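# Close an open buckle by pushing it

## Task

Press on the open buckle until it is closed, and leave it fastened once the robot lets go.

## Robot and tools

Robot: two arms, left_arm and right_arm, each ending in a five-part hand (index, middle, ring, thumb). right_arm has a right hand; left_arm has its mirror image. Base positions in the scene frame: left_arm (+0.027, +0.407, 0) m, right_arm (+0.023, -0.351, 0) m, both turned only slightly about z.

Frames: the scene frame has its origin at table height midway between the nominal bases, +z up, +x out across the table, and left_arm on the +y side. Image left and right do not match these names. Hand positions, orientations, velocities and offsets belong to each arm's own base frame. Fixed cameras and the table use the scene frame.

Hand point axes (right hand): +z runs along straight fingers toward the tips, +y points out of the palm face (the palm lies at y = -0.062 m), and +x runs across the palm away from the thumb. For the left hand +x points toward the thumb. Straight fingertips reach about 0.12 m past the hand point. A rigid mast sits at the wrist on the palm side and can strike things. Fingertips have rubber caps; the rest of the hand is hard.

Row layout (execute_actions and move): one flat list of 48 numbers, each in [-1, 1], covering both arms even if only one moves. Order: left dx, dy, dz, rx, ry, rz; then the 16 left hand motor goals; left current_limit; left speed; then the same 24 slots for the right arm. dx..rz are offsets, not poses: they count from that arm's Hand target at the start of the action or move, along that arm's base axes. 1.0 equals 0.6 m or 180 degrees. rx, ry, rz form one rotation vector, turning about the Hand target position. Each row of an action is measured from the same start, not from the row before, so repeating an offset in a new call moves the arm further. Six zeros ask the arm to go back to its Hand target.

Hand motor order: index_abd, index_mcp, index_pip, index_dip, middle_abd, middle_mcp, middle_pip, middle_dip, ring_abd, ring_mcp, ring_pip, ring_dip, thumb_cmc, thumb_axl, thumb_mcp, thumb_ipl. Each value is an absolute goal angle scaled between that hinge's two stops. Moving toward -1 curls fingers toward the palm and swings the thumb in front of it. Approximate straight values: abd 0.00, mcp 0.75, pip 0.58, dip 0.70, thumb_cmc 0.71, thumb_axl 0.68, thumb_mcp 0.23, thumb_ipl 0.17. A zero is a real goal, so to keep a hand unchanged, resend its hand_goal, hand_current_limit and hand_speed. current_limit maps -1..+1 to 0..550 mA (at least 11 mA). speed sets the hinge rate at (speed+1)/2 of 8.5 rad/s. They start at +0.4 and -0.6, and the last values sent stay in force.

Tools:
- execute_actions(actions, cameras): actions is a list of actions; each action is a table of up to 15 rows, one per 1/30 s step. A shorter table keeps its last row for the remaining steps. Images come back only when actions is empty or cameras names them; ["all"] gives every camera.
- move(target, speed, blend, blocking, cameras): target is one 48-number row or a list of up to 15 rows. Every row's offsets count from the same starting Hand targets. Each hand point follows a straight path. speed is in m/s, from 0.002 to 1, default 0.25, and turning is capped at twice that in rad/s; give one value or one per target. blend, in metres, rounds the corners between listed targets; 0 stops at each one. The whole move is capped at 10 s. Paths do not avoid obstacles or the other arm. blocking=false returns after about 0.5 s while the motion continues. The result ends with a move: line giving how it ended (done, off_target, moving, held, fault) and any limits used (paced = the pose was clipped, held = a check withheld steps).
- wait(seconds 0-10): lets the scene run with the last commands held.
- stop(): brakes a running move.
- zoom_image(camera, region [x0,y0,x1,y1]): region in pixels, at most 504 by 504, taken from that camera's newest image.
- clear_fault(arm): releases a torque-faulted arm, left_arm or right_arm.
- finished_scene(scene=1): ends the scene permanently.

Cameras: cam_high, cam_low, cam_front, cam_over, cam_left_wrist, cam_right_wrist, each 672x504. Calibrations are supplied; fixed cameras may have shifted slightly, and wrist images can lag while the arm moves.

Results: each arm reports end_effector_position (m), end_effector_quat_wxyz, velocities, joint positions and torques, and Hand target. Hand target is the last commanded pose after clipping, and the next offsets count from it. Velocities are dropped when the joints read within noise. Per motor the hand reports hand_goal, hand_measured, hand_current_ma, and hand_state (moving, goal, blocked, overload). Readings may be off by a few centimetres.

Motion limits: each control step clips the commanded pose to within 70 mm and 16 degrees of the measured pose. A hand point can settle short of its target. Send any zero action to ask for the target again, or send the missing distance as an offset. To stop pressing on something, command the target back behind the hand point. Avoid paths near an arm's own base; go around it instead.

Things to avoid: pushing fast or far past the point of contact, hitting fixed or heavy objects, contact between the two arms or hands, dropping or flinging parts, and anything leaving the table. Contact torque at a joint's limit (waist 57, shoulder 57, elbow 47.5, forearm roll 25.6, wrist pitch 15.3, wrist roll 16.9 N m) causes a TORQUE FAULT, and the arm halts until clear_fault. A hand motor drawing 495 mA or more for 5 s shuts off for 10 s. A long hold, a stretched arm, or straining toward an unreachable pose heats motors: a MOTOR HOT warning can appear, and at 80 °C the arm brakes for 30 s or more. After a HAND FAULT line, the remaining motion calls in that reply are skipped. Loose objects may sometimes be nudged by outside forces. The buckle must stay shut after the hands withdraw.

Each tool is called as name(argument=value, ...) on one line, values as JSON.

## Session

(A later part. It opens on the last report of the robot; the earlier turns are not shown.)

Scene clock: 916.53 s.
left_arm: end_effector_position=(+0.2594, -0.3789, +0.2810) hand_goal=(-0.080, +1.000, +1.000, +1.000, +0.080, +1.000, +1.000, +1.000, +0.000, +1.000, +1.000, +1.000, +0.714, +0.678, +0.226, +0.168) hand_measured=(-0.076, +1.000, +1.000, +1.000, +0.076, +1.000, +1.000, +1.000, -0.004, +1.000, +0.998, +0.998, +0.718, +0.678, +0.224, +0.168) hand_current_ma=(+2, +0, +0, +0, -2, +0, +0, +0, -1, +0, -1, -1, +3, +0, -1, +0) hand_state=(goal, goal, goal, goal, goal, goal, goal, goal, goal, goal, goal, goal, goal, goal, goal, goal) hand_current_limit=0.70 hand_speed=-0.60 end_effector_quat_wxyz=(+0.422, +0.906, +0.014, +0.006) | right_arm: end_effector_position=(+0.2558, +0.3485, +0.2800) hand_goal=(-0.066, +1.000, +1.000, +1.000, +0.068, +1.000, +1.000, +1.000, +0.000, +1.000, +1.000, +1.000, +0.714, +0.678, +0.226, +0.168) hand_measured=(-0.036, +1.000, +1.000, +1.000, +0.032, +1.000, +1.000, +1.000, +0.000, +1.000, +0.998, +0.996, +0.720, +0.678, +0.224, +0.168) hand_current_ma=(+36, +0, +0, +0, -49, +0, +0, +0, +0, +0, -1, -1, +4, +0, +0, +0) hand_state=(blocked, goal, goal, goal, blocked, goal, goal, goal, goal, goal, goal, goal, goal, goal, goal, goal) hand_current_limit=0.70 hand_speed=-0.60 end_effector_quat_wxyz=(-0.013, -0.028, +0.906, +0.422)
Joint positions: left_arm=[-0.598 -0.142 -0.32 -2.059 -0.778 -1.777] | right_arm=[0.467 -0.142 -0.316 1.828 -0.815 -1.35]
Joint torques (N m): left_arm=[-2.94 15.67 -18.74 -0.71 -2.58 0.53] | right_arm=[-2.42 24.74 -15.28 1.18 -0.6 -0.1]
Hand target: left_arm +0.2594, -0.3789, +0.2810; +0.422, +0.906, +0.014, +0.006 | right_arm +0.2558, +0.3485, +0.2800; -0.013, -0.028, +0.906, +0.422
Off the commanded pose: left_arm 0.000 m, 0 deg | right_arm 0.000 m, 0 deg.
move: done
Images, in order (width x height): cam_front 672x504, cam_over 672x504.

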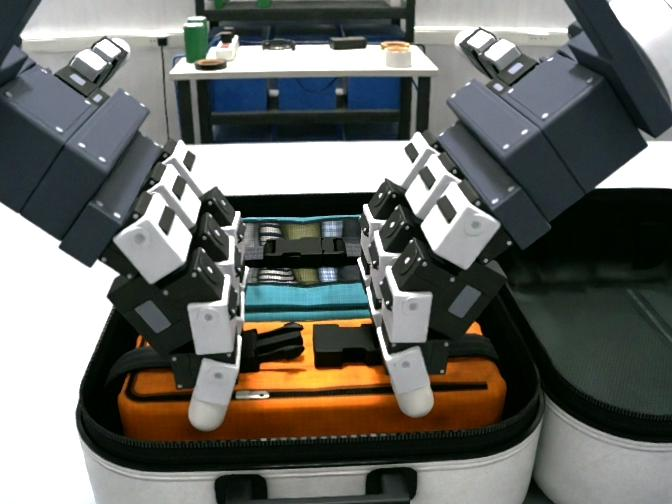

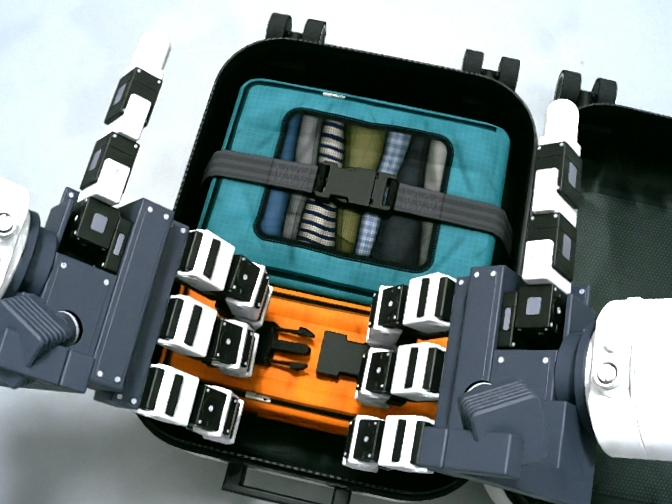

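move(target=[[0,0.005,0.025,0,0,0,-0.0135,1,1,1,0.0135,1,1,1,0,1,1,1,0.714,0.678,0.226,0.168,0.7,-0.6,0,0,0,0,0,0,-0.067,1,1,1,0.067,1,1,1,0,1,1,1,0.714,0.678,0.226,0.168,0.7,-0.6],[0,0.01,-0.0005,0,0,0,-0.0135,1,1,1,0.0135,1,1,1,0,1,1,1,0.714,0.678,0.226,0.168,0.7,-0.6,0,0,0,0,0,0,-0.067,1,1,1,0.067,1,1,1,0,1,1,1,0.714,0.678,0.226,0.168,0.7,-0.6],[0.0008,-0.0167,-0.0005,0,0,0,-0.0135,1,1,1,0.0135,1,1,1,0,1,1,1,0.714,0.678,0.226,0.168,0.7,-0.6,0,0,0,0,0,0,-0.067,1,1,1,0.067,1,1,1,0,1,1,1,0.714,0.678,0.226,0.168,0.7,-0.6]], speed=0.06, cameras=["cam_front","cam_over"])

zoom_image(camera="cam_front", region=[200, 300, 400, 400])

zoom_image(camera="cam_over", region=[240, 300, 400, 410])

Scene clock: 933.80 s.
left_arm: end_effector_position=(+0.2599, -0.3889, +0.2807) hand_goal=(-0.014, +1.000, +1.000, +1.000, +0.014, +1.000, +1.000, +1.000, +0.000, +1.000, +1.000, +1.000, +0.714, +0.678, +0.226, +0.168) hand_measured=(-0.014, +1.000, +1.000, +1.000, +0.016, +1.000, +1.000, +1.000, -0.002, +1.000, +0.998, +0.998, +0.718, +0.678, +0.224, +0.168) hand_current_ma=(+0, +0, +0, +0, +1, +0, +0, +0, -1, +0, -1, -1, +3, +0, -1, +0) hand_state=(goal, goal, goal, goal, goal, goal, goal, goal, goal, goal, goal, goal, goal, goal, goal, goal) hand_current_limit=0.70 hand_speed=-0.60 end_effector_quat_wxyz=(+0.422, +0.906, +0.014, +0.006) | right_arm: end_effector_position=(+0.2558, +0.3485, +0.2800) hand_goal=(-0.066, +1.000, +1.000, +1.000, +0.068, +1.000, +1.000, +1.000, +0.000, +1.000, +1.000, +1.000, +0.714, +0.678, +0.226, +0.168) hand_measured=(-0.036, +1.000, +1.000, +1.000, +0.032, +1.000, +1.000, +1.000, +0.000, +1.000, +0.998, +0.996, +0.720, +0.678, +0.224, +0.168) hand_current_ma=(+36, +0, +0, +0, -48, +0, +0, +0, +0, +0, -1, -1, +4, +0, +0, +0) hand_state=(blocked, goal, goal, goal, blocked, goal, goal, goal, goal, goal, goal, goal, goal, goal, goal, goal) hand_current_limit=0.70 hand_speed=-0.60 end_effector_quat_wxyz=(-0.013, -0.028, +0.906, +0.422)
Joint positions: left_arm=[-0.626 -0.156 -0.336 -2.087 -0.772 -1.777] | right_arm=[0.467 -0.142 -0.316 1.828 -0.815 -1.35]
Joint torques (N m): left_arm=[-6.06 17.69 -20.28 -0.35 -1.47 0.75] | right_arm=[-0.46 23.81 -14.63 0.67 -0.68 0.11]
Hand target: left_arm +0.2599, -0.3890, +0.2807; +0.422, +0.906, +0.014, +0.006 | right_arm +0.2558, +0.3485, +0.2800; -0.013, -0.028, +0.906, +0.422
Off the commanded pose: left_arm 0.000 m, 0 deg | right_arm 0.000 m, 0 deg.
move: done
Images, in order (width x height): cam_front 672x504, cam_over 672x504.

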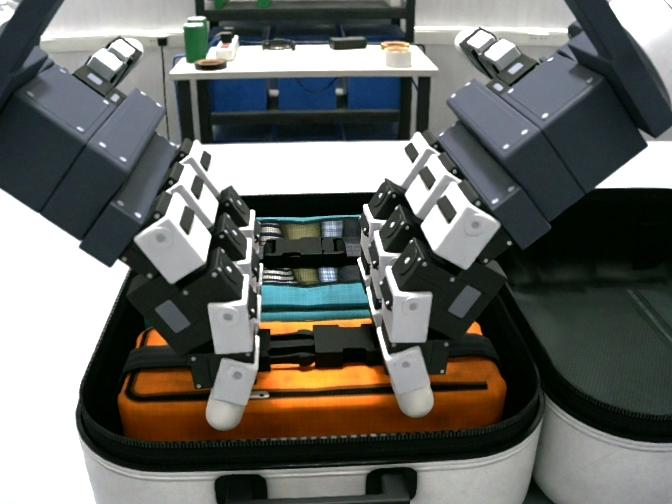

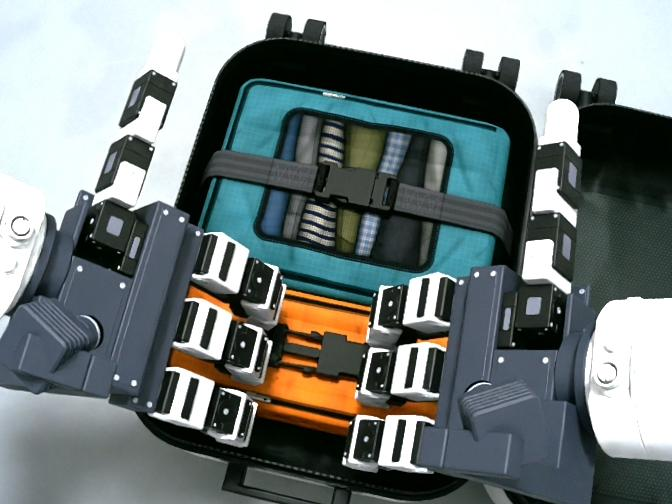

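Scaled by 2.520.

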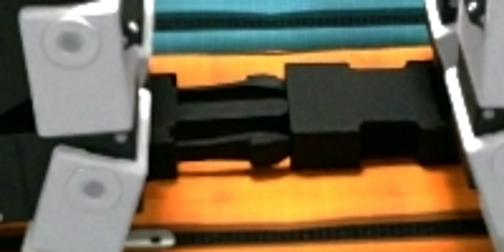

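Scaled by 3.150.

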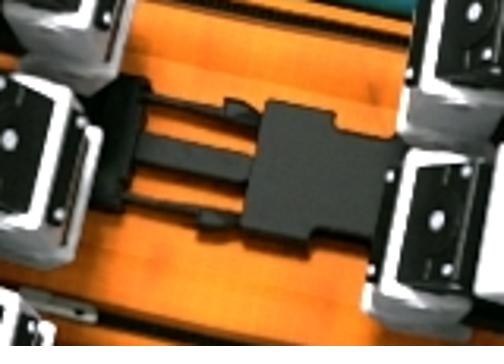

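move(target=[0,0.001,0.0005,0,0,0,-0.08,1,1,1,0.08,1,1,1,0,1,1,1,0.714,0.678,0.226,0.168,0.7,-0.6,0,0,0,0,0,0,-0.067,1,1,1,0.067,1,1,1,0,1,1,1,0.714,0.678,0.226,0.168,0.7,-0.6], speed=0.06, cameras=["cam_front","cam_over"])

zoom_image(camera="cam_front", region=[200, 300, 400, 400])

zoom_image(camera="cam_over", region=[240, 300, 400, 410])

Scene clock: 944.40 s.
left_arm: end_effector_position=(+0.2599, -0.3884, +0.2810) hand_goal=(-0.080, +1.000, +1.000, +1.000, +0.080, +1.000, +1.000, +1.000, +0.000, +1.000, +1.000, +1.000, +0.714, +0.678, +0.226, +0.168) hand_measured=(-0.024, +1.000, +1.000, +1.000, +0.026, +1.000, +1.000, +1.000, -0.002, +1.000, +0.998, +0.998, +0.718, +0.678, +0.224, +0.168) hand_current_ma=(+94, +0, +0, +0, -88, +0, +0, +0, -1, +0, -1, -1, +3, +0, -1, +0) hand_state=(blocked, goal, goal, goal, blocked, goal, goal, goal, goal, goal, goal, goal, goal, goal, goal, goal) hand_current_limit=0.70 hand_speed=-0.60 end_effector_quat_wxyz=(+0.422, +0.906, +0.014, +0.006) end_effector_velocity=(+0.002, +0.001, +0.000) end_effector_angular_velocity=(+0.000, -0.001, +0.004) | right_arm: end_effector_position=(+0.2558, +0.3485, +0.2800) hand_goal=(-0.066, +1.000, +1.000, +1.000, +0.068, +1.000, +1.000, +1.000, +0.000, +1.000, +1.000, +1.000, +0.714, +0.678, +0.226, +0.168) hand_measured=(-0.036, +1.000, +1.000, +1.000, +0.032, +1.000, +1.000, +1.000, +0.000, +1.000, +0.998, +0.996, +0.720, +0.678, +0.224, +0.168) hand_current_ma=(+36, +0, +0, +0, -48, +0, +0, +0, +0, +0, -1, -1, +4, +0, +0, +0) hand_state=(blocked, goal, goal, goal, blocked, goal, goal, goal, goal, goal, goal, goal, goal, goal, goal, goal) hand_current_limit=0.70 hand_speed=-0.60 end_effector_quat_wxyz=(-0.013, -0.028, +0.906, +0.422)
Joint positions: left_arm=[-0.624 -0.154 -0.335 -2.084 -0.772 -1.778] | right_arm=[0.467 -0.142 -0.316 1.828 -0.815 -1.35]
Joint velocities: left_arm=[0.005 0 -0.001 0 0 0] | right_arm=[within noise]
Joint torques (N m): left_arm=[1.3 25.81 -15.06 0.12 -1.47 -0.28] | right_arm=[-1.81 23.49 -18.04 0.97 -1.12 -0.04]
Hand target: left_arm +0.2599, -0.3884, +0.2810; +0.422, +0.906, +0.014, +0.006 | right_arm +0.2558, +0.3485, +0.2800; -0.013, -0.028, +0.906, +0.422
Off the commanded pose: left_arm 0.000 m, 0 deg | right_arm 0.000 m, 0 deg.
move: done
Images, in order (width x height): cam_front 672x504, cam_over 672x504.

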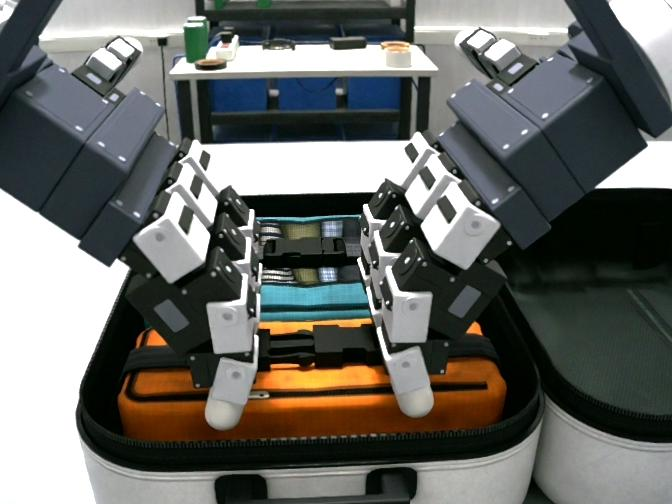

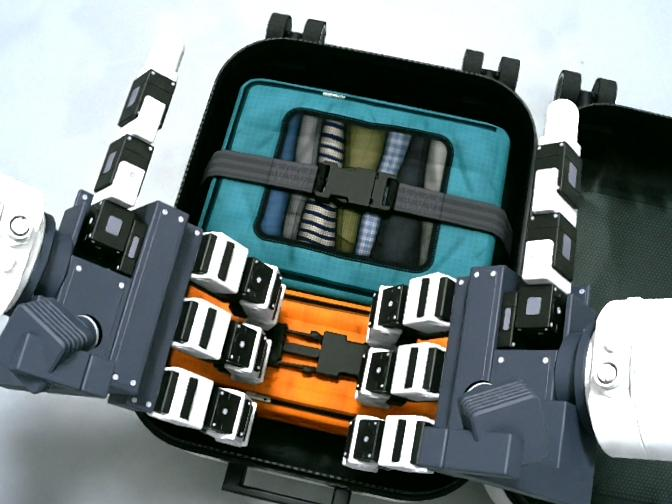

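Scaled by 2.520.

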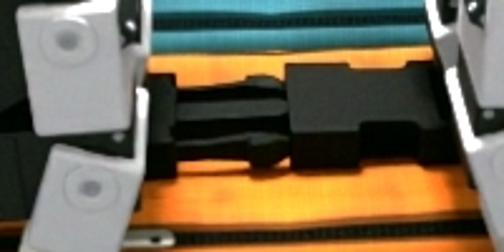

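Scaled by 3.150.

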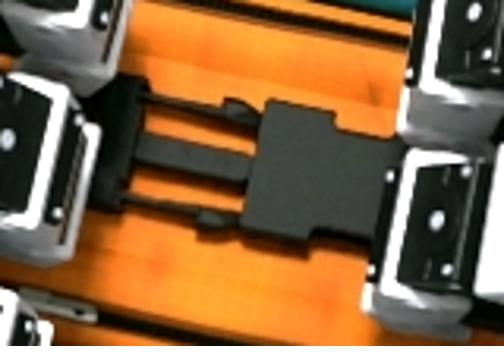

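move(target=[[0,0,0,0,0,0,-0.27,1,1,1,0.27,1,1,1,0,1,1,1,0.714,0.678,0.226,0.168,0.75,-0.6,0,0,0,0,0,0,-0.27,1,1,1,0.27,1,1,1,0,1,1,1,0.714,0.678,0.226,0.168,0.75,-0.6],[0.0004,-0.0085,0,0,0,0,-0.27,1,1,1,0.27,1,1,1,0,1,1,1,0.714,0.678,0.226,0.168,0.75,-0.6,0,0,0,0,0,0,-0.27,1,1,1,0.27,1,1,1,0,1,1,1,0.714,0.678,0.226,0.168,0.75,-0.6]], speed=0.03, cameras=["cam_front","cam_over"])

zoom_image(camera="cam_front", region=[200, 300, 400, 400])

zoom_image(camera="cam_over", region=[240, 300, 400, 410])

Scene clock: 971.23 s.
left_arm: end_effector_position=(+0.2601, -0.3934, +0.2809) hand_goal=(-0.270, +1.000, +1.000, +1.000, +0.270, +1.000, +1.000, +1.000, +0.000, +1.000, +1.000, +1.000, +0.714, +0.678, +0.226, +0.168) hand_measured=(-0.044, +1.000, +1.000, +1.000, +0.044, +1.000, +1.000, +1.000, -0.002, +1.000, +0.998, +0.998, +0.718, +0.678, +0.224, +0.168) hand_current_ma=(+481, +0, +0, +0, -481, +0, +0, +0, -1, +0, -1, -1, +3, +0, -1, +0) hand_state=(blocked, goal, goal, goal, blocked, goal, goal, goal, goal, goal, goal, goal, goal, goal, goal, goal) hand_current_limit=0.75 hand_speed=-0.60 end_effector_quat_wxyz=(+0.422, +0.906, +0.014, +0.006) | right_arm: end_effector_position=(+0.2558, +0.3485, +0.2800) hand_goal=(-0.270, +1.000, +1.000, +1.000, +0.270, +1.000, +1.000, +1.000, +0.000, +1.000, +1.000, +1.000, +0.714, +0.678, +0.226, +0.168) hand_measured=(-0.062, +1.000, +1.000, +1.000, +0.062, +1.000, +1.000, +1.000, +0.000, +1.000, +0.998, +0.996, +0.720, +0.678, +0.224, +0.168) hand_current_ma=(+481, +0, +0, +0, -481, +0, +0, +0, +0, +0, -1, -1, +4, +0, +0, +0) hand_state=(blocked, goal, goal, goal, blocked, goal, goal, goal, goal, goal, goal, goal, goal, goal, goal, goal) hand_current_limit=0.75 hand_speed=-0.60 end_effector_quat_wxyz=(-0.013, -0.028, +0.906, +0.422)
Joint positions: left_arm=[-0.638 -0.16 -0.343 -2.098 -0.769 -1.778] | right_arm=[0.467 -0.142 -0.316 1.828 -0.815 -1.35]
Joint torques (N m): left_arm=[-7.77 18.48 -24.1 -1.12 -4.73 -0.01] | right_arm=[-0.94 21.7 -19.22 0.73 -1.95 0.09]
Hand target: left_arm +0.2601, -0.3935, +0.2810; +0.422, +0.906, +0.014, +0.006 | right_arm +0.2558, +0.3485, +0.2800; -0.013, -0.028, +0.906, +0.422
Off the commanded pose: left_arm 0.000 m, 0 deg | right_arm 0.000 m, 0 deg.
move: done
Images, in order (width x height): cam_front 672x504, cam_over 672x504.

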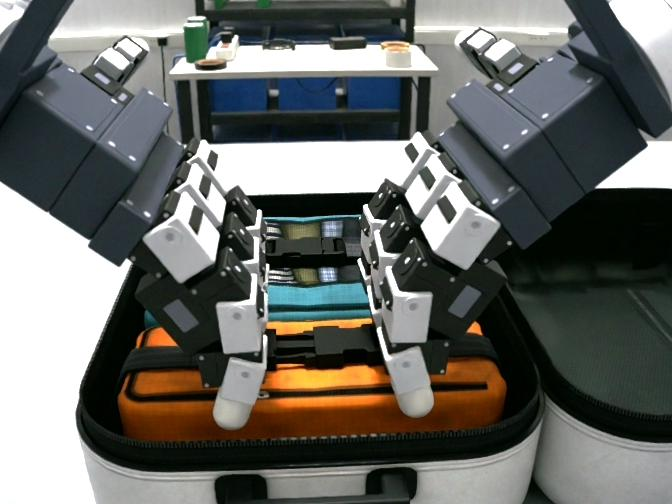

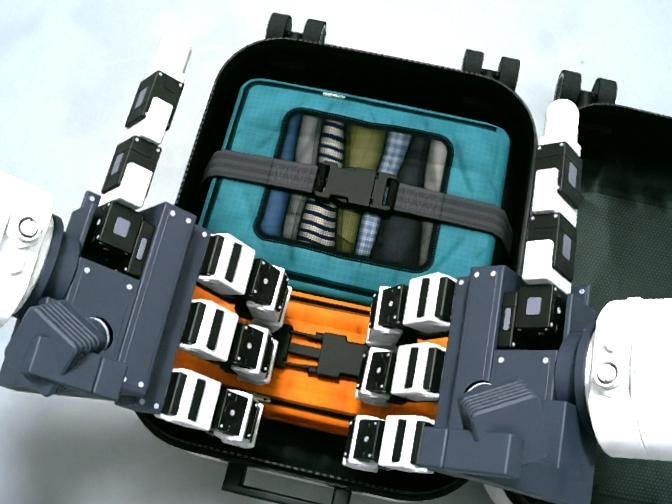

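Scaled by 2.520.

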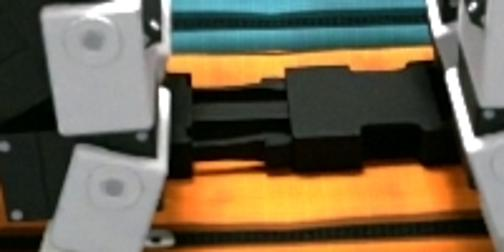

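Scaled by 3.150.

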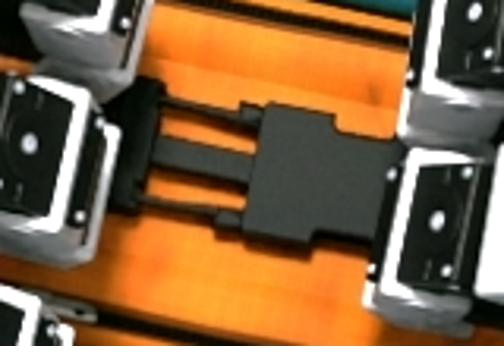

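move(target=[0.0006,-0.0133,0,0,0,0,-0.27,1,1,1,0.27,1,1,1,0,1,1,1,0.714,0.678,0.226,0.168,0.75,-0.6,0,0,0,0,0,0,-0.27,1,1,1,0.27,1,1,1,0,1,1,1,0.714,0.678,0.226,0.168,0.75,-0.6], speed=0.03, cameras=["cam_front","cam_over"])

zoom_image(camera="cam_front", region=[200, 300, 400, 400])

zoom_image(camera="cam_over", region=[240, 300, 400, 410])

Scene clock: 980.93 s.
left_arm: end_effector_position=(+0.2605, -0.4014, +0.2810) hand_goal=(-0.270, +1.000, +1.000, +1.000, +0.270, +1.000, +1.000, +1.000, +0.000, +1.000, +1.000, +1.000, +0.714, +0.678, +0.226, +0.168) hand_measured=(-0.044, +1.002, +1.002, +1.000, +0.044, +1.002, +1.002, +1.000, -0.002, +1.000, +0.998, +0.998, +0.718, +0.678, +0.224, +0.168) hand_current_ma=(+481, +1, +0, +0, -481, +1, +0, +0, -1, +0, -1, -1, +3, +0, -1, +0) hand_state=(blocked, goal, goal, goal, blocked, goal, goal, goal, goal, goal, goal, goal, goal, goal, goal, goal) hand_current_limit=0.75 hand_speed=-0.60 end_effector_quat_wxyz=(+0.422, +0.906, +0.014, +0.006) | right_arm: end_effector_position=(+0.2558, +0.3485, +0.2800) hand_goal=(-0.270, +1.000, +1.000, +1.000, +0.270, +1.000, +1.000, +1.000, +0.000, +1.000, +1.000, +1.000, +0.714, +0.678, +0.226, +0.168) hand_measured=(-0.062, +1.000, +1.000, +1.000, +0.062, +1.002, +1.002, +1.000, +0.000, +1.000, +0.998, +0.998, +0.720, +0.678, +0.224, +0.168) hand_current_ma=(+481, +0, +0, +0, -481, +1, +0, +0, +0, +0, -1, -1, +4, +0, +0, +0) hand_state=(blocked, goal, goal, goal, blocked, goal, goal, goal, goal, goal, goal, goal, goal, goal, goal, goal) hand_current_limit=0.75 hand_speed=-0.60 end_effector_quat_wxyz=(-0.013, -0.028, +0.906, +0.422)
Joint positions: left_arm=[-0.659 -0.171 -0.356 -2.118 -0.764 -1.779] | right_arm=[0.467 -0.142 -0.316 1.828 -0.815 -1.35]
Joint torques (N m): left_arm=[-11.07 21.39 -29.16 -0.9 -8 0.06] | right_arm=[1.88 23.06 -23.42 0.65 -4.58 0.14]
Hand target: left_arm +0.2605, -0.4014, +0.2810; +0.422, +0.906, +0.014, +0.006 | right_arm +0.2558, +0.3485, +0.2800; -0.013, -0.028, +0.906, +0.422
Off the commanded pose: left_arm 0.000 m, 0 deg | right_arm 0.000 m, 0 deg.
move: done
Images, in order (width x height): cam_front 672x504, cam_over 672x504.

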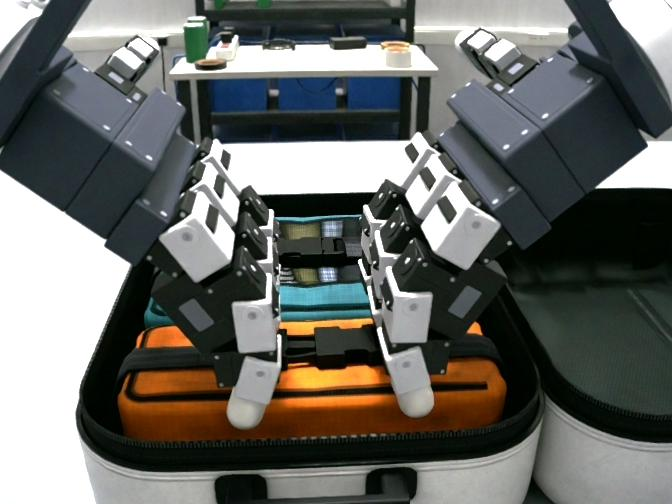

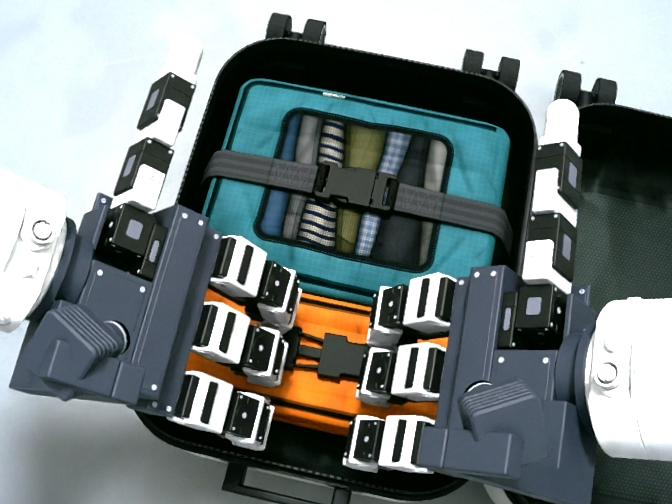

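Scaled by 2.520.

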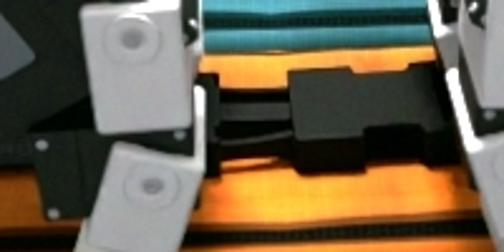

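Scaled by 3.150.

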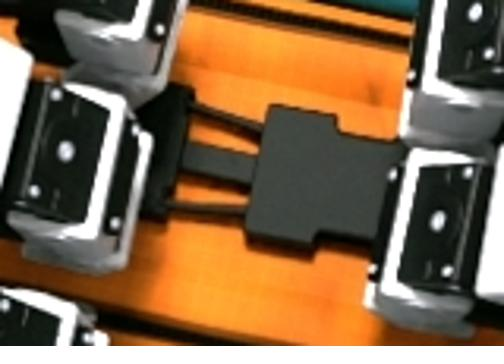

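move(target=[0.0006,-0.0133,0,0,0,0,-0.27,1,1,1,0.27,1,1,1,0,1,1,1,0.714,0.678,0.226,0.168,0.75,-0.6,-0.0003,0.005,0,0,0,0,-0.27,1,1,1,0.27,1,1,1,0,1,1,1,0.714,0.678,0.226,0.168,0.75,-0.6], speed=0.03, cameras=["cam_front","cam_over"])

zoom_image(camera="cam_front", region=[200, 300, 400, 400])

zoom_image(camera="cam_over", region=[240, 300, 400, 410])

Scene clock: 994.73 s.
left_arm: end_effector_position=(+0.2608, -0.4094, +0.2809) hand_goal=(-0.270, +1.000, +1.000, +1.000, +0.270, +1.000, +1.000, +1.000, +0.000, +1.000, +1.000, +1.000, +0.714, +0.678, +0.226, +0.168) hand_measured=(-0.044, +1.002, +1.002, +1.000, +0.044, +1.002, +1.002, +1.000, -0.002, +1.000, +0.998, +0.998, +0.718, +0.678, +0.224, +0.168) hand_current_ma=(+481, +1, +1, +0, -481, +1, +0, +0, -1, +0, -1, -1, +3, +0, -1, +0) hand_state=(blocked, goal, goal, goal, blocked, goal, goal, goal, goal, goal, goal, goal, goal, goal, goal, goal) hand_current_limit=0.75 hand_speed=-0.60 end_effector_quat_wxyz=(+0.422, +0.906, +0.014, +0.006) | right_arm: end_effector_position=(+0.2556, +0.3515, +0.2800) hand_goal=(-0.270, +1.000, +1.000, +1.000, +0.270, +1.000, +1.000, +1.000, +0.000, +1.000, +1.000, +1.000, +0.714, +0.678, +0.226, +0.168) hand_measured=(-0.062, +1.000, +1.000, +1.000, +0.062, +1.002, +1.002, +1.000, +0.000, +1.000, +0.998, +0.998, +0.720, +0.678, +0.224, +0.168) hand_current_ma=(+481, +0, +0, +0, -481, +1, +0, +0, +0, +0, -1, -1, +4, +0, +0, +0) hand_state=(blocked, goal, goal, goal, blocked, goal, goal, goal, goal, goal, goal, goal, goal, goal, goal, goal) hand_current_limit=0.75 hand_speed=-0.60 end_effector_quat_wxyz=(-0.013, -0.028, +0.906, +0.422)
Joint positions: left_arm=[-0.68 -0.181 -0.37 -2.137 -0.759 -1.78] | right_arm=[0.477 -0.144 -0.319 1.838 -0.813 -1.35]
Joint torques (N m): left_arm=[-11.4 22.78 -31.05 -0.77 -8.86 -0.11] | right_arm=[5.78 22.98 -27.29 2.21 -3.81 -0.04]
Hand target: left_arm +0.2609, -0.4094, +0.2810; +0.422, +0.906, +0.014, +0.006 | right_arm +0.2556, +0.3515, +0.2800; -0.013, -0.028, +0.906, +0.422
Off the commanded pose: left_arm 0.000 m, 0 deg | right_arm 0.000 m, 0 deg.
move: done
Images, in order (width x height): cam_front 672x504, cam_over 672x504.

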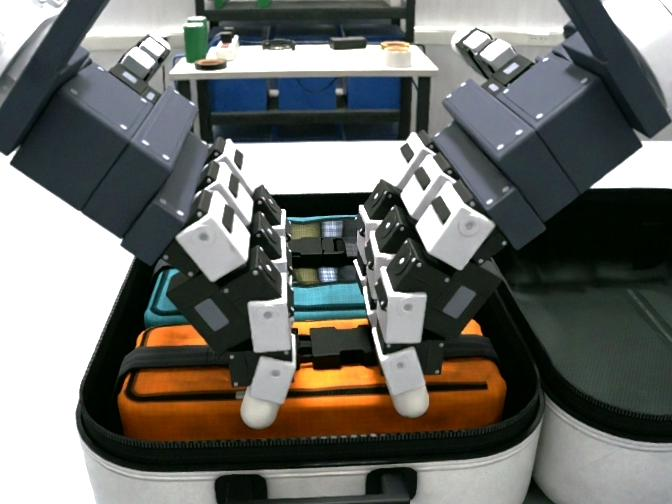

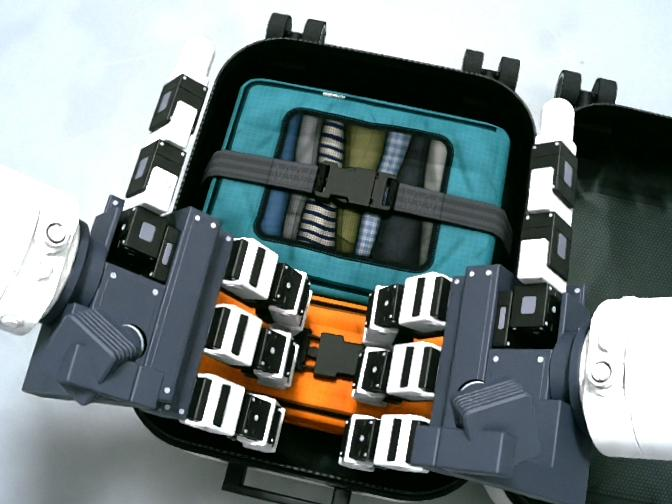

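Scaled by 2.520.

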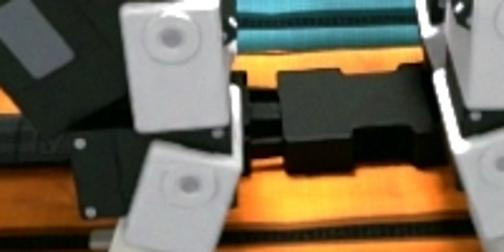

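Scaled by 3.150.

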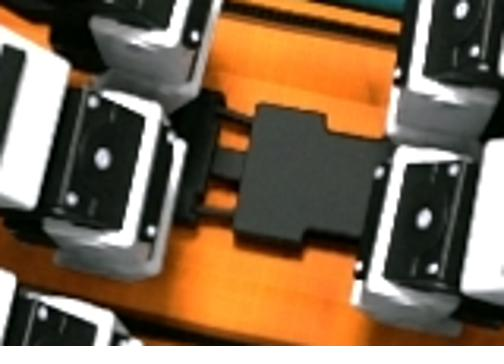

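move(target=[0.0004,-0.0085,0,0,0,0,-0.27,1,1,1,0.27,1,1,1,0,1,1,1,0.714,0.678,0.226,0.168,0.75,-0.6,-0.0003,0.005,0,0,0,0,-0.27,1,1,1,0.27,1,1,1,0,1,1,1,0.714,0.678,0.226,0.168,0.75,-0.6], speed=0.03, cameras=["cam_front","cam_over"])

zoom_image(camera="cam_front", region=[240, 300, 400, 390])

zoom_image(camera="cam_over", region=[260, 300, 400, 410])

Scene clock: 1004.53 s.
left_arm: end_effector_position=(+0.2611, -0.4145, +0.2809) hand_goal=(-0.270, +1.000, +1.000, +1.000, +0.270, +1.000, +1.000, +1.000, +0.000, +1.000, +1.000, +1.000, +0.714, +0.678, +0.226, +0.168) hand_measured=(-0.044, +1.002, +1.002, +1.000, +0.044, +1.002, +1.002, +1.000, -0.002, +1.000, +0.998, +0.998, +0.718, +0.678, +0.224, +0.168) hand_current_ma=(+481, +1, +1, +0, -481, +1, +0, +0, -1, +0, -1, -1, +3, +0, -1, +0) hand_state=(blocked, goal, goal, goal, blocked, goal, goal, goal, goal, goal, goal, goal, goal, goal, goal, goal) hand_current_limit=0.75 hand_speed=-0.60 end_effector_quat_wxyz=(+0.422, +0.906, +0.014, +0.006) | right_arm: end_effector_position=(+0.2555, +0.3545, +0.2800) hand_goal=(-0.270, +1.000, +1.000, +1.000, +0.270, +1.000, +1.000, +1.000, +0.000, +1.000, +1.000, +1.000, +0.714, +0.678, +0.226, +0.168) hand_measured=(-0.064, +1.000, +1.000, +1.000, +0.062, +1.002, +1.002, +1.000, +0.000, +1.000, +0.998, +0.998, +0.720, +0.678, +0.224, +0.168) hand_current_ma=(+481, +0, +0, +0, -481, +1, +0, +0, +0, +0, -1, -1, +4, +0, +0, +0) hand_state=(blocked, goal, goal, goal, blocked, goal, goal, goal, goal, goal, goal, goal, goal, goal, goal, goal) hand_current_limit=0.75 hand_speed=-0.60 end_effector_quat_wxyz=(-0.013, -0.028, +0.906, +0.422)
Joint positions: left_arm=[-0.693 -0.188 -0.379 -2.149 -0.756 -1.781] | right_arm=[0.486 -0.147 -0.322 1.847 -0.811 -1.349]
Joint torques (N m): left_arm=[-13.85 23.98 -31.66 -1.13 -9.56 0.05] | right_arm=[4.34 23.48 -27.89 2.16 -4.03 -0.02]
Hand target: left_arm +0.2611, -0.4145, +0.2810; +0.422, +0.906, +0.014, +0.006 | right_arm +0.2555, +0.3545, +0.2800; -0.013, -0.028, +0.906, +0.422
Off the commanded pose: left_arm 0.000 m, 0 deg | right_arm 0.000 m, 0 deg.
move: done
Images, in order (width x height): cam_front 672x504, cam_over 672x504.

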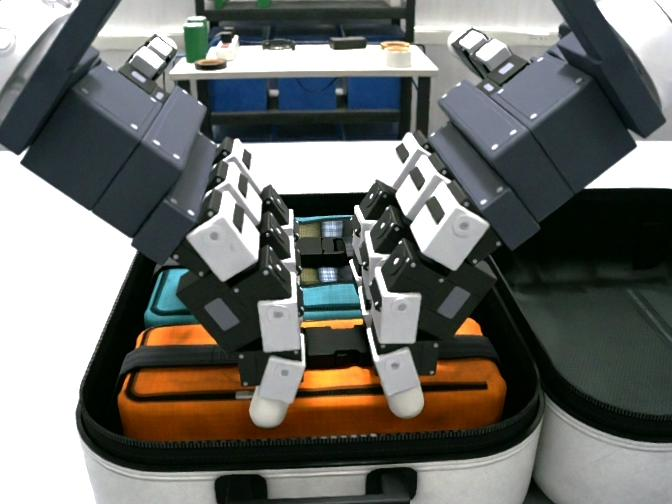

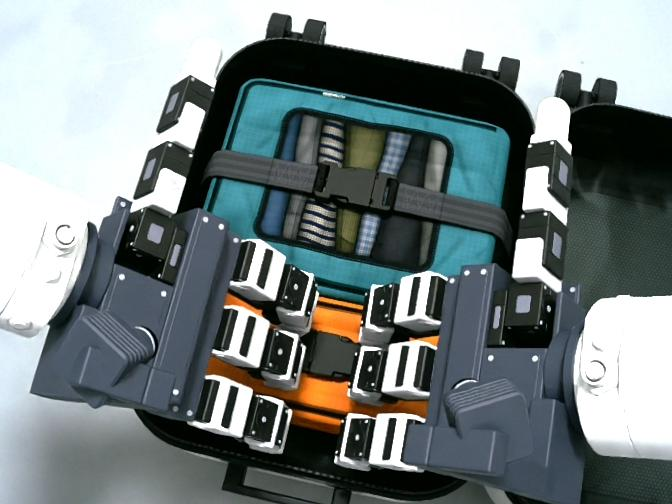

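Scaled by 3.150.

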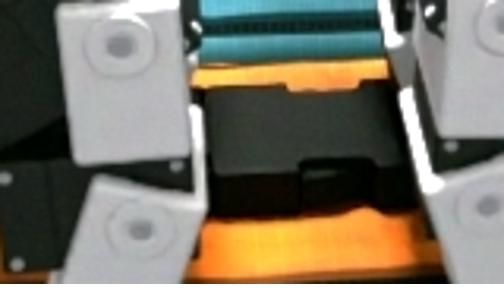

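Scaled by 3.600.

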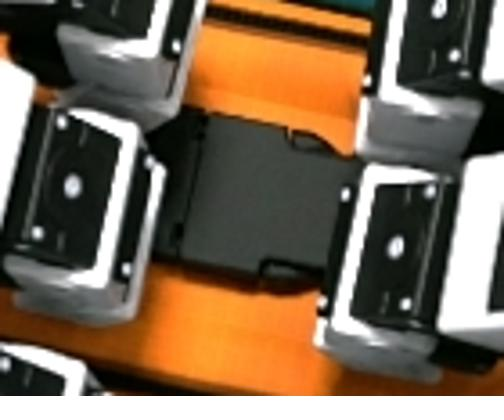

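move(target=[[0.0001,-0.002,0,0,0,0,-0.27,1,1,1,0.27,1,1,1,0,1,1,1,0.714,0.678,0.226,0.168,0.75,-0.6,0,0,0,0,0,0,-0.27,1,1,1,0.27,1,1,1,0,1,1,1,0.714,0.678,0.226,0.168,0.75,-0.6],[0.0001,0.003,0,0,0,0,0.02,1,1,1,-0.02,1,1,1,0,1,1,1,0.714,0.678,0.226,0.168,0.4,-0.6,0,-0.005,0,0,0,0,0.02,1,1,1,-0.02,1,1,1,0,1,1,1,0.714,0.678,0.226,0.168,0.4,-0.6],[-0.0001,0.012,0.05,0,0,0,0.02,1,1,1,-0.02,1,1,1,0,1,1,1,0.714,0.678,0.226,0.168,0.4,-0.6,0.0003,-0.012,0.05,0,0,0,0.02,1,1,1,-0.02,1,1,1,0,1,1,1,0.714,0.678,0.226,0.168,0.4,-0.6]], speed=0.06, cameras=["cam_front","cam_over"])

zoom_image(camera="cam_front", region=[220, 220, 420, 390])

zoom_image(camera="cam_over", region=[260, 300, 400, 410])

zoom_image(camera="cam_over", region=[290, 130, 430, 240])

Scene clock: 1022.43 s.
left_arm: end_effector_position=(+0.2610, -0.4073, +0.3109) hand_goal=(+0.020, +1.000, +1.000, +1.000, -0.020, +1.000, +1.000, +1.000, +0.000, +1.000, +1.000, +1.000, +0.714, +0.678, +0.226, +0.168) hand_measured=(+0.024, +1.000, +1.000, +1.000, -0.024, +1.000, +1.000, +1.000, -0.002, +1.000, +0.998, +0.998, +0.718, +0.678, +0.224, +0.168) hand_current_ma=(+1, +0, +0, +0, -1, +0, +0, +0, -1, +0, -1, -1, +3, +0, -1, +0) hand_state=(goal, goal, goal, goal, goal, goal, goal, goal, goal, goal, goal, goal, goal, goal, goal, goal) hand_current_limit=0.40 hand_speed=-0.60 end_effector_quat_wxyz=(+0.422, +0.906, +0.014, +0.006) | right_arm: end_effector_position=(+0.2556, +0.3473, +0.3100) hand_goal=(+0.020, +1.000, +1.000, +1.000, -0.020, +1.000, +1.000, +1.000, +0.000, +1.000, +1.000, +1.000, +0.714, +0.678, +0.226, +0.168) hand_measured=(+0.016, +1.000, +0.998, +1.000, -0.018, +1.000, +1.000, +1.000, +0.000, +1.000, +0.998, +0.998, +0.720, +0.678, +0.224, +0.168) hand_current_ma=(-1, +0, -1, +0, +1, +0, +0, +0, +0, +0, -1, -1, +4, +0, +0, +0) hand_state=(goal, goal, goal, goal, goal, goal, goal, goal, goal, goal, goal, goal, goal, goal, goal, goal) hand_current_limit=0.40 hand_speed=-0.60 end_effector_quat_wxyz=(-0.013, -0.028, +0.906, +0.422)
Joint positions: left_arm=[-0.674 -0.08 -0.369 -2.034 -0.711 -1.912] | right_arm=[0.463 -0.033 -0.316 1.722 -0.794 -1.202]
Joint torques (N m): left_arm=[0.48 24.66 -21.66 0.26 -0.83 -0.24] | right_arm=[-3.15 25.76 -23.71 -0.55 -0.55 0.25]
Hand target: left_arm +0.2610, -0.4073, +0.3110; +0.422, +0.906, +0.014, +0.006 | right_arm +0.2556, +0.3473, +0.3100; -0.013, -0.028, +0.906, +0.422
Off the commanded pose: left_arm 0.000 m, 0 deg | right_arm 0.000 m, 0 deg.
move: done
Images, in order (width x height): cam_front 672x504, cam_over 672x504.

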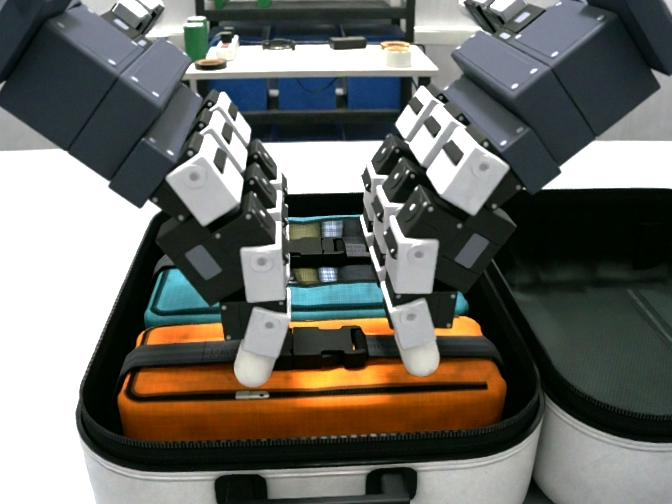

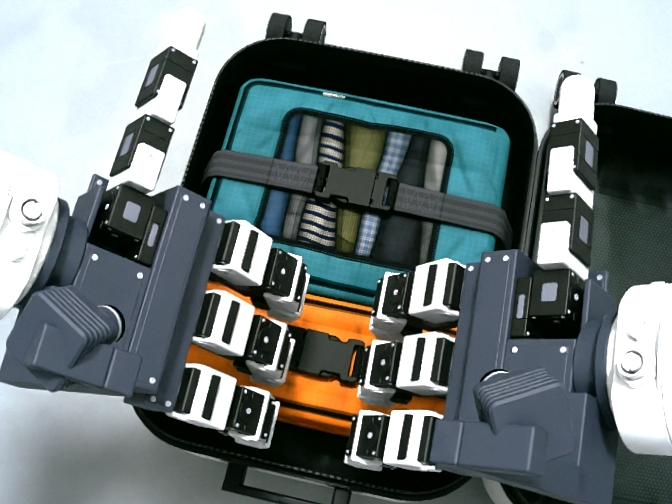

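Scaled by 2.520.

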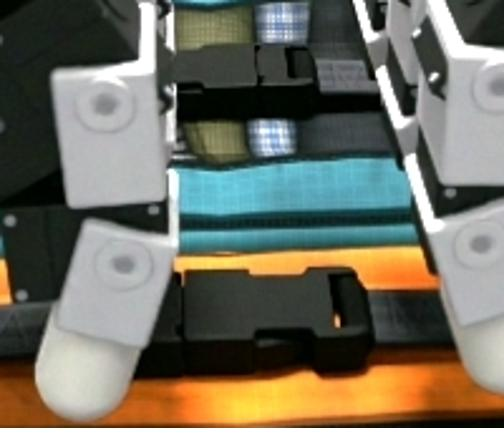

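Scaled by 3.600.

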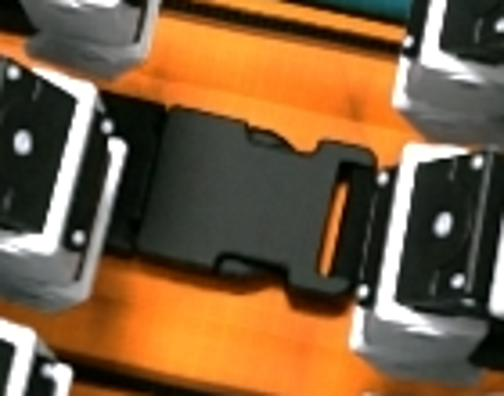

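Scaled by 3.600.

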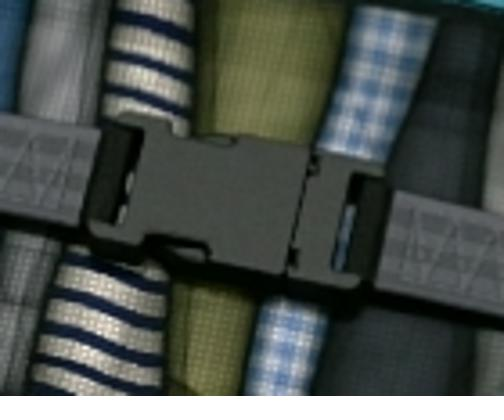

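move(target=[0,0.1,0.06,0,0,0,0.02,1,1,1,-0.02,1,1,1,0,1,1,1,0.714,0.678,0.226,0.168,0.4,-0.6,0,-0.1,0.06,0,0,0,0.02,1,1,1,-0.02,1,1,1,0,1,1,1,0.714,0.678,0.226,0.168,0.4,-0.6], speed=0.15, cameras=["cam_front","cam_over"])

zoom_image(camera="cam_over", region=[240, 300, 400, 410])

zoom_image(camera="cam_front", region=[220, 290, 420, 390])

Scene clock: 1030.37 s.
left_arm: end_effector_position=(+0.2610, -0.3473, +0.3469) hand_goal=(+0.020, +1.000, +1.000, +1.000, -0.020, +1.000, +1.000, +1.000, +0.000, +1.000, +1.000, +1.000, +0.714, +0.678, +0.226, +0.168) hand_measured=(+0.024, +1.000, +1.000, +1.000, -0.024, +1.000, +1.000, +1.000, -0.002, +1.000, +0.998, +0.998, +0.718, +0.678, +0.224, +0.168) hand_current_ma=(+1, +0, +0, +0, -1, +0, +0, +0, -1, +0, -1, -1, +3, +0, -1, +0) hand_state=(goal, goal, goal, goal, goal, goal, goal, goal, goal, goal, goal, goal, goal, goal, goal, goal) hand_current_limit=0.40 hand_speed=-0.60 end_effector_quat_wxyz=(+0.422, +0.906, +0.014, +0.006) | right_arm: end_effector_position=(+0.2556, +0.2873, +0.3460) hand_goal=(+0.020, +1.000, +1.000, +1.000, -0.020, +1.000, +1.000, +1.000, +0.000, +1.000, +1.000, +1.000, +0.714, +0.678, +0.226, +0.168) hand_measured=(+0.016, +1.000, +0.998, +1.000, -0.018, +1.000, +1.000, +1.000, +0.000, +1.000, +0.998, +0.998, +0.720, +0.678, +0.224, +0.168) hand_current_ma=(-1, +0, -1, +0, +1, +0, +0, +0, +0, +0, -1, -1, +4, +0, +0, +0) hand_state=(goal, goal, goal, goal, goal, goal, goal, goal, goal, goal, goal, goal, goal, goal, goal, goal) hand_current_limit=0.40 hand_speed=-0.60 end_effector_quat_wxyz=(-0.013, -0.028, +0.906, +0.422)
Joint positions: left_arm=[-0.495 0.122 -0.298 -1.703 -0.732 -2.128] | right_arm=[0.251 0.145 -0.277 1.397 -0.869 -1.016]
Joint torques (N m): left_arm=[1.04 18.47 -23.92 0.07 -2.56 -0.32] | right_arm=[-2.32 18.65 -26.41 -0.47 -1.72 0.24]
Hand target: left_arm +0.2610, -0.3473, +0.3470; +0.422, +0.906, +0.014, +0.006 | right_arm +0.2556, +0.2873, +0.3460; -0.013, -0.028, +0.906, +0.422
Off the commanded pose: left_arm 0.000 m, 0 deg | right_arm 0.000 m, 0 deg.
move: done
Images, in order (width x height): cam_front 672x504, cam_over 672x504.

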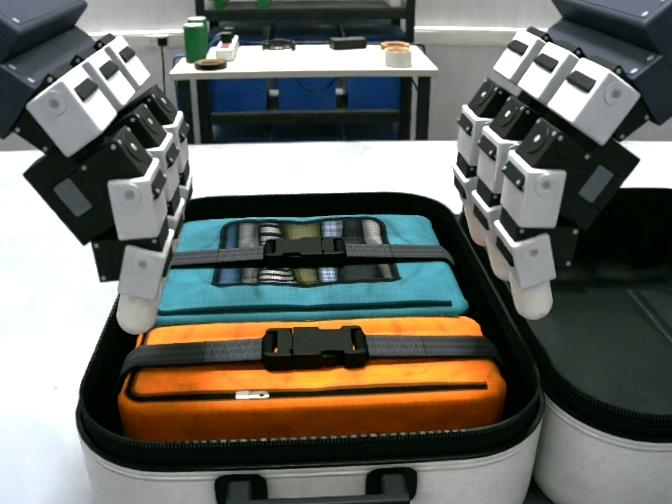

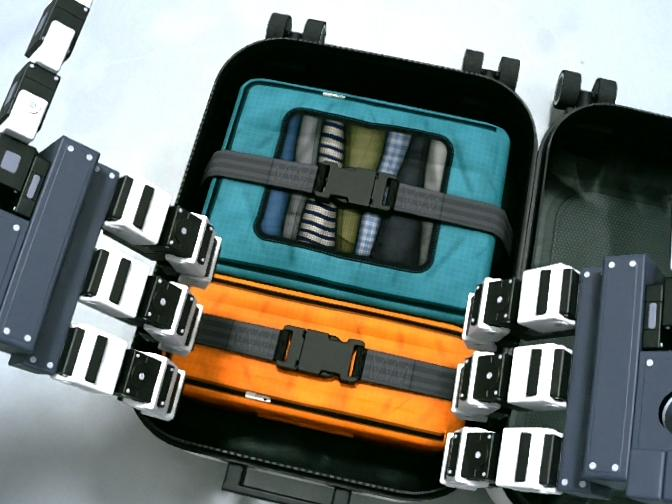

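Scaled by 3.150.

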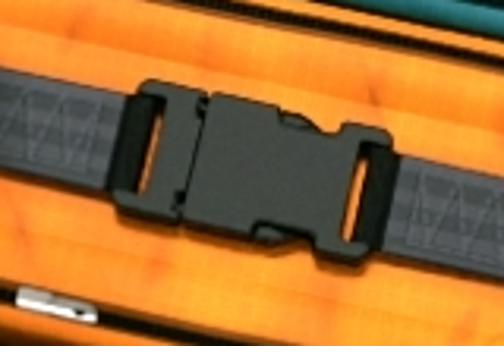

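Scaled by 2.520.

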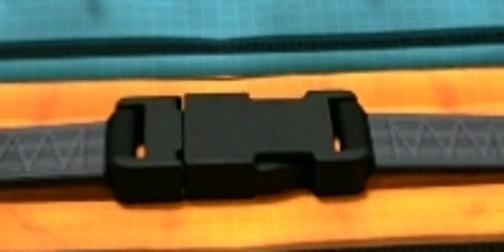

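Both straps are taut and the buckle looks the same as the closed one on the teal case, so it is latched.

finished_scene()

The scene is finished: the task was done.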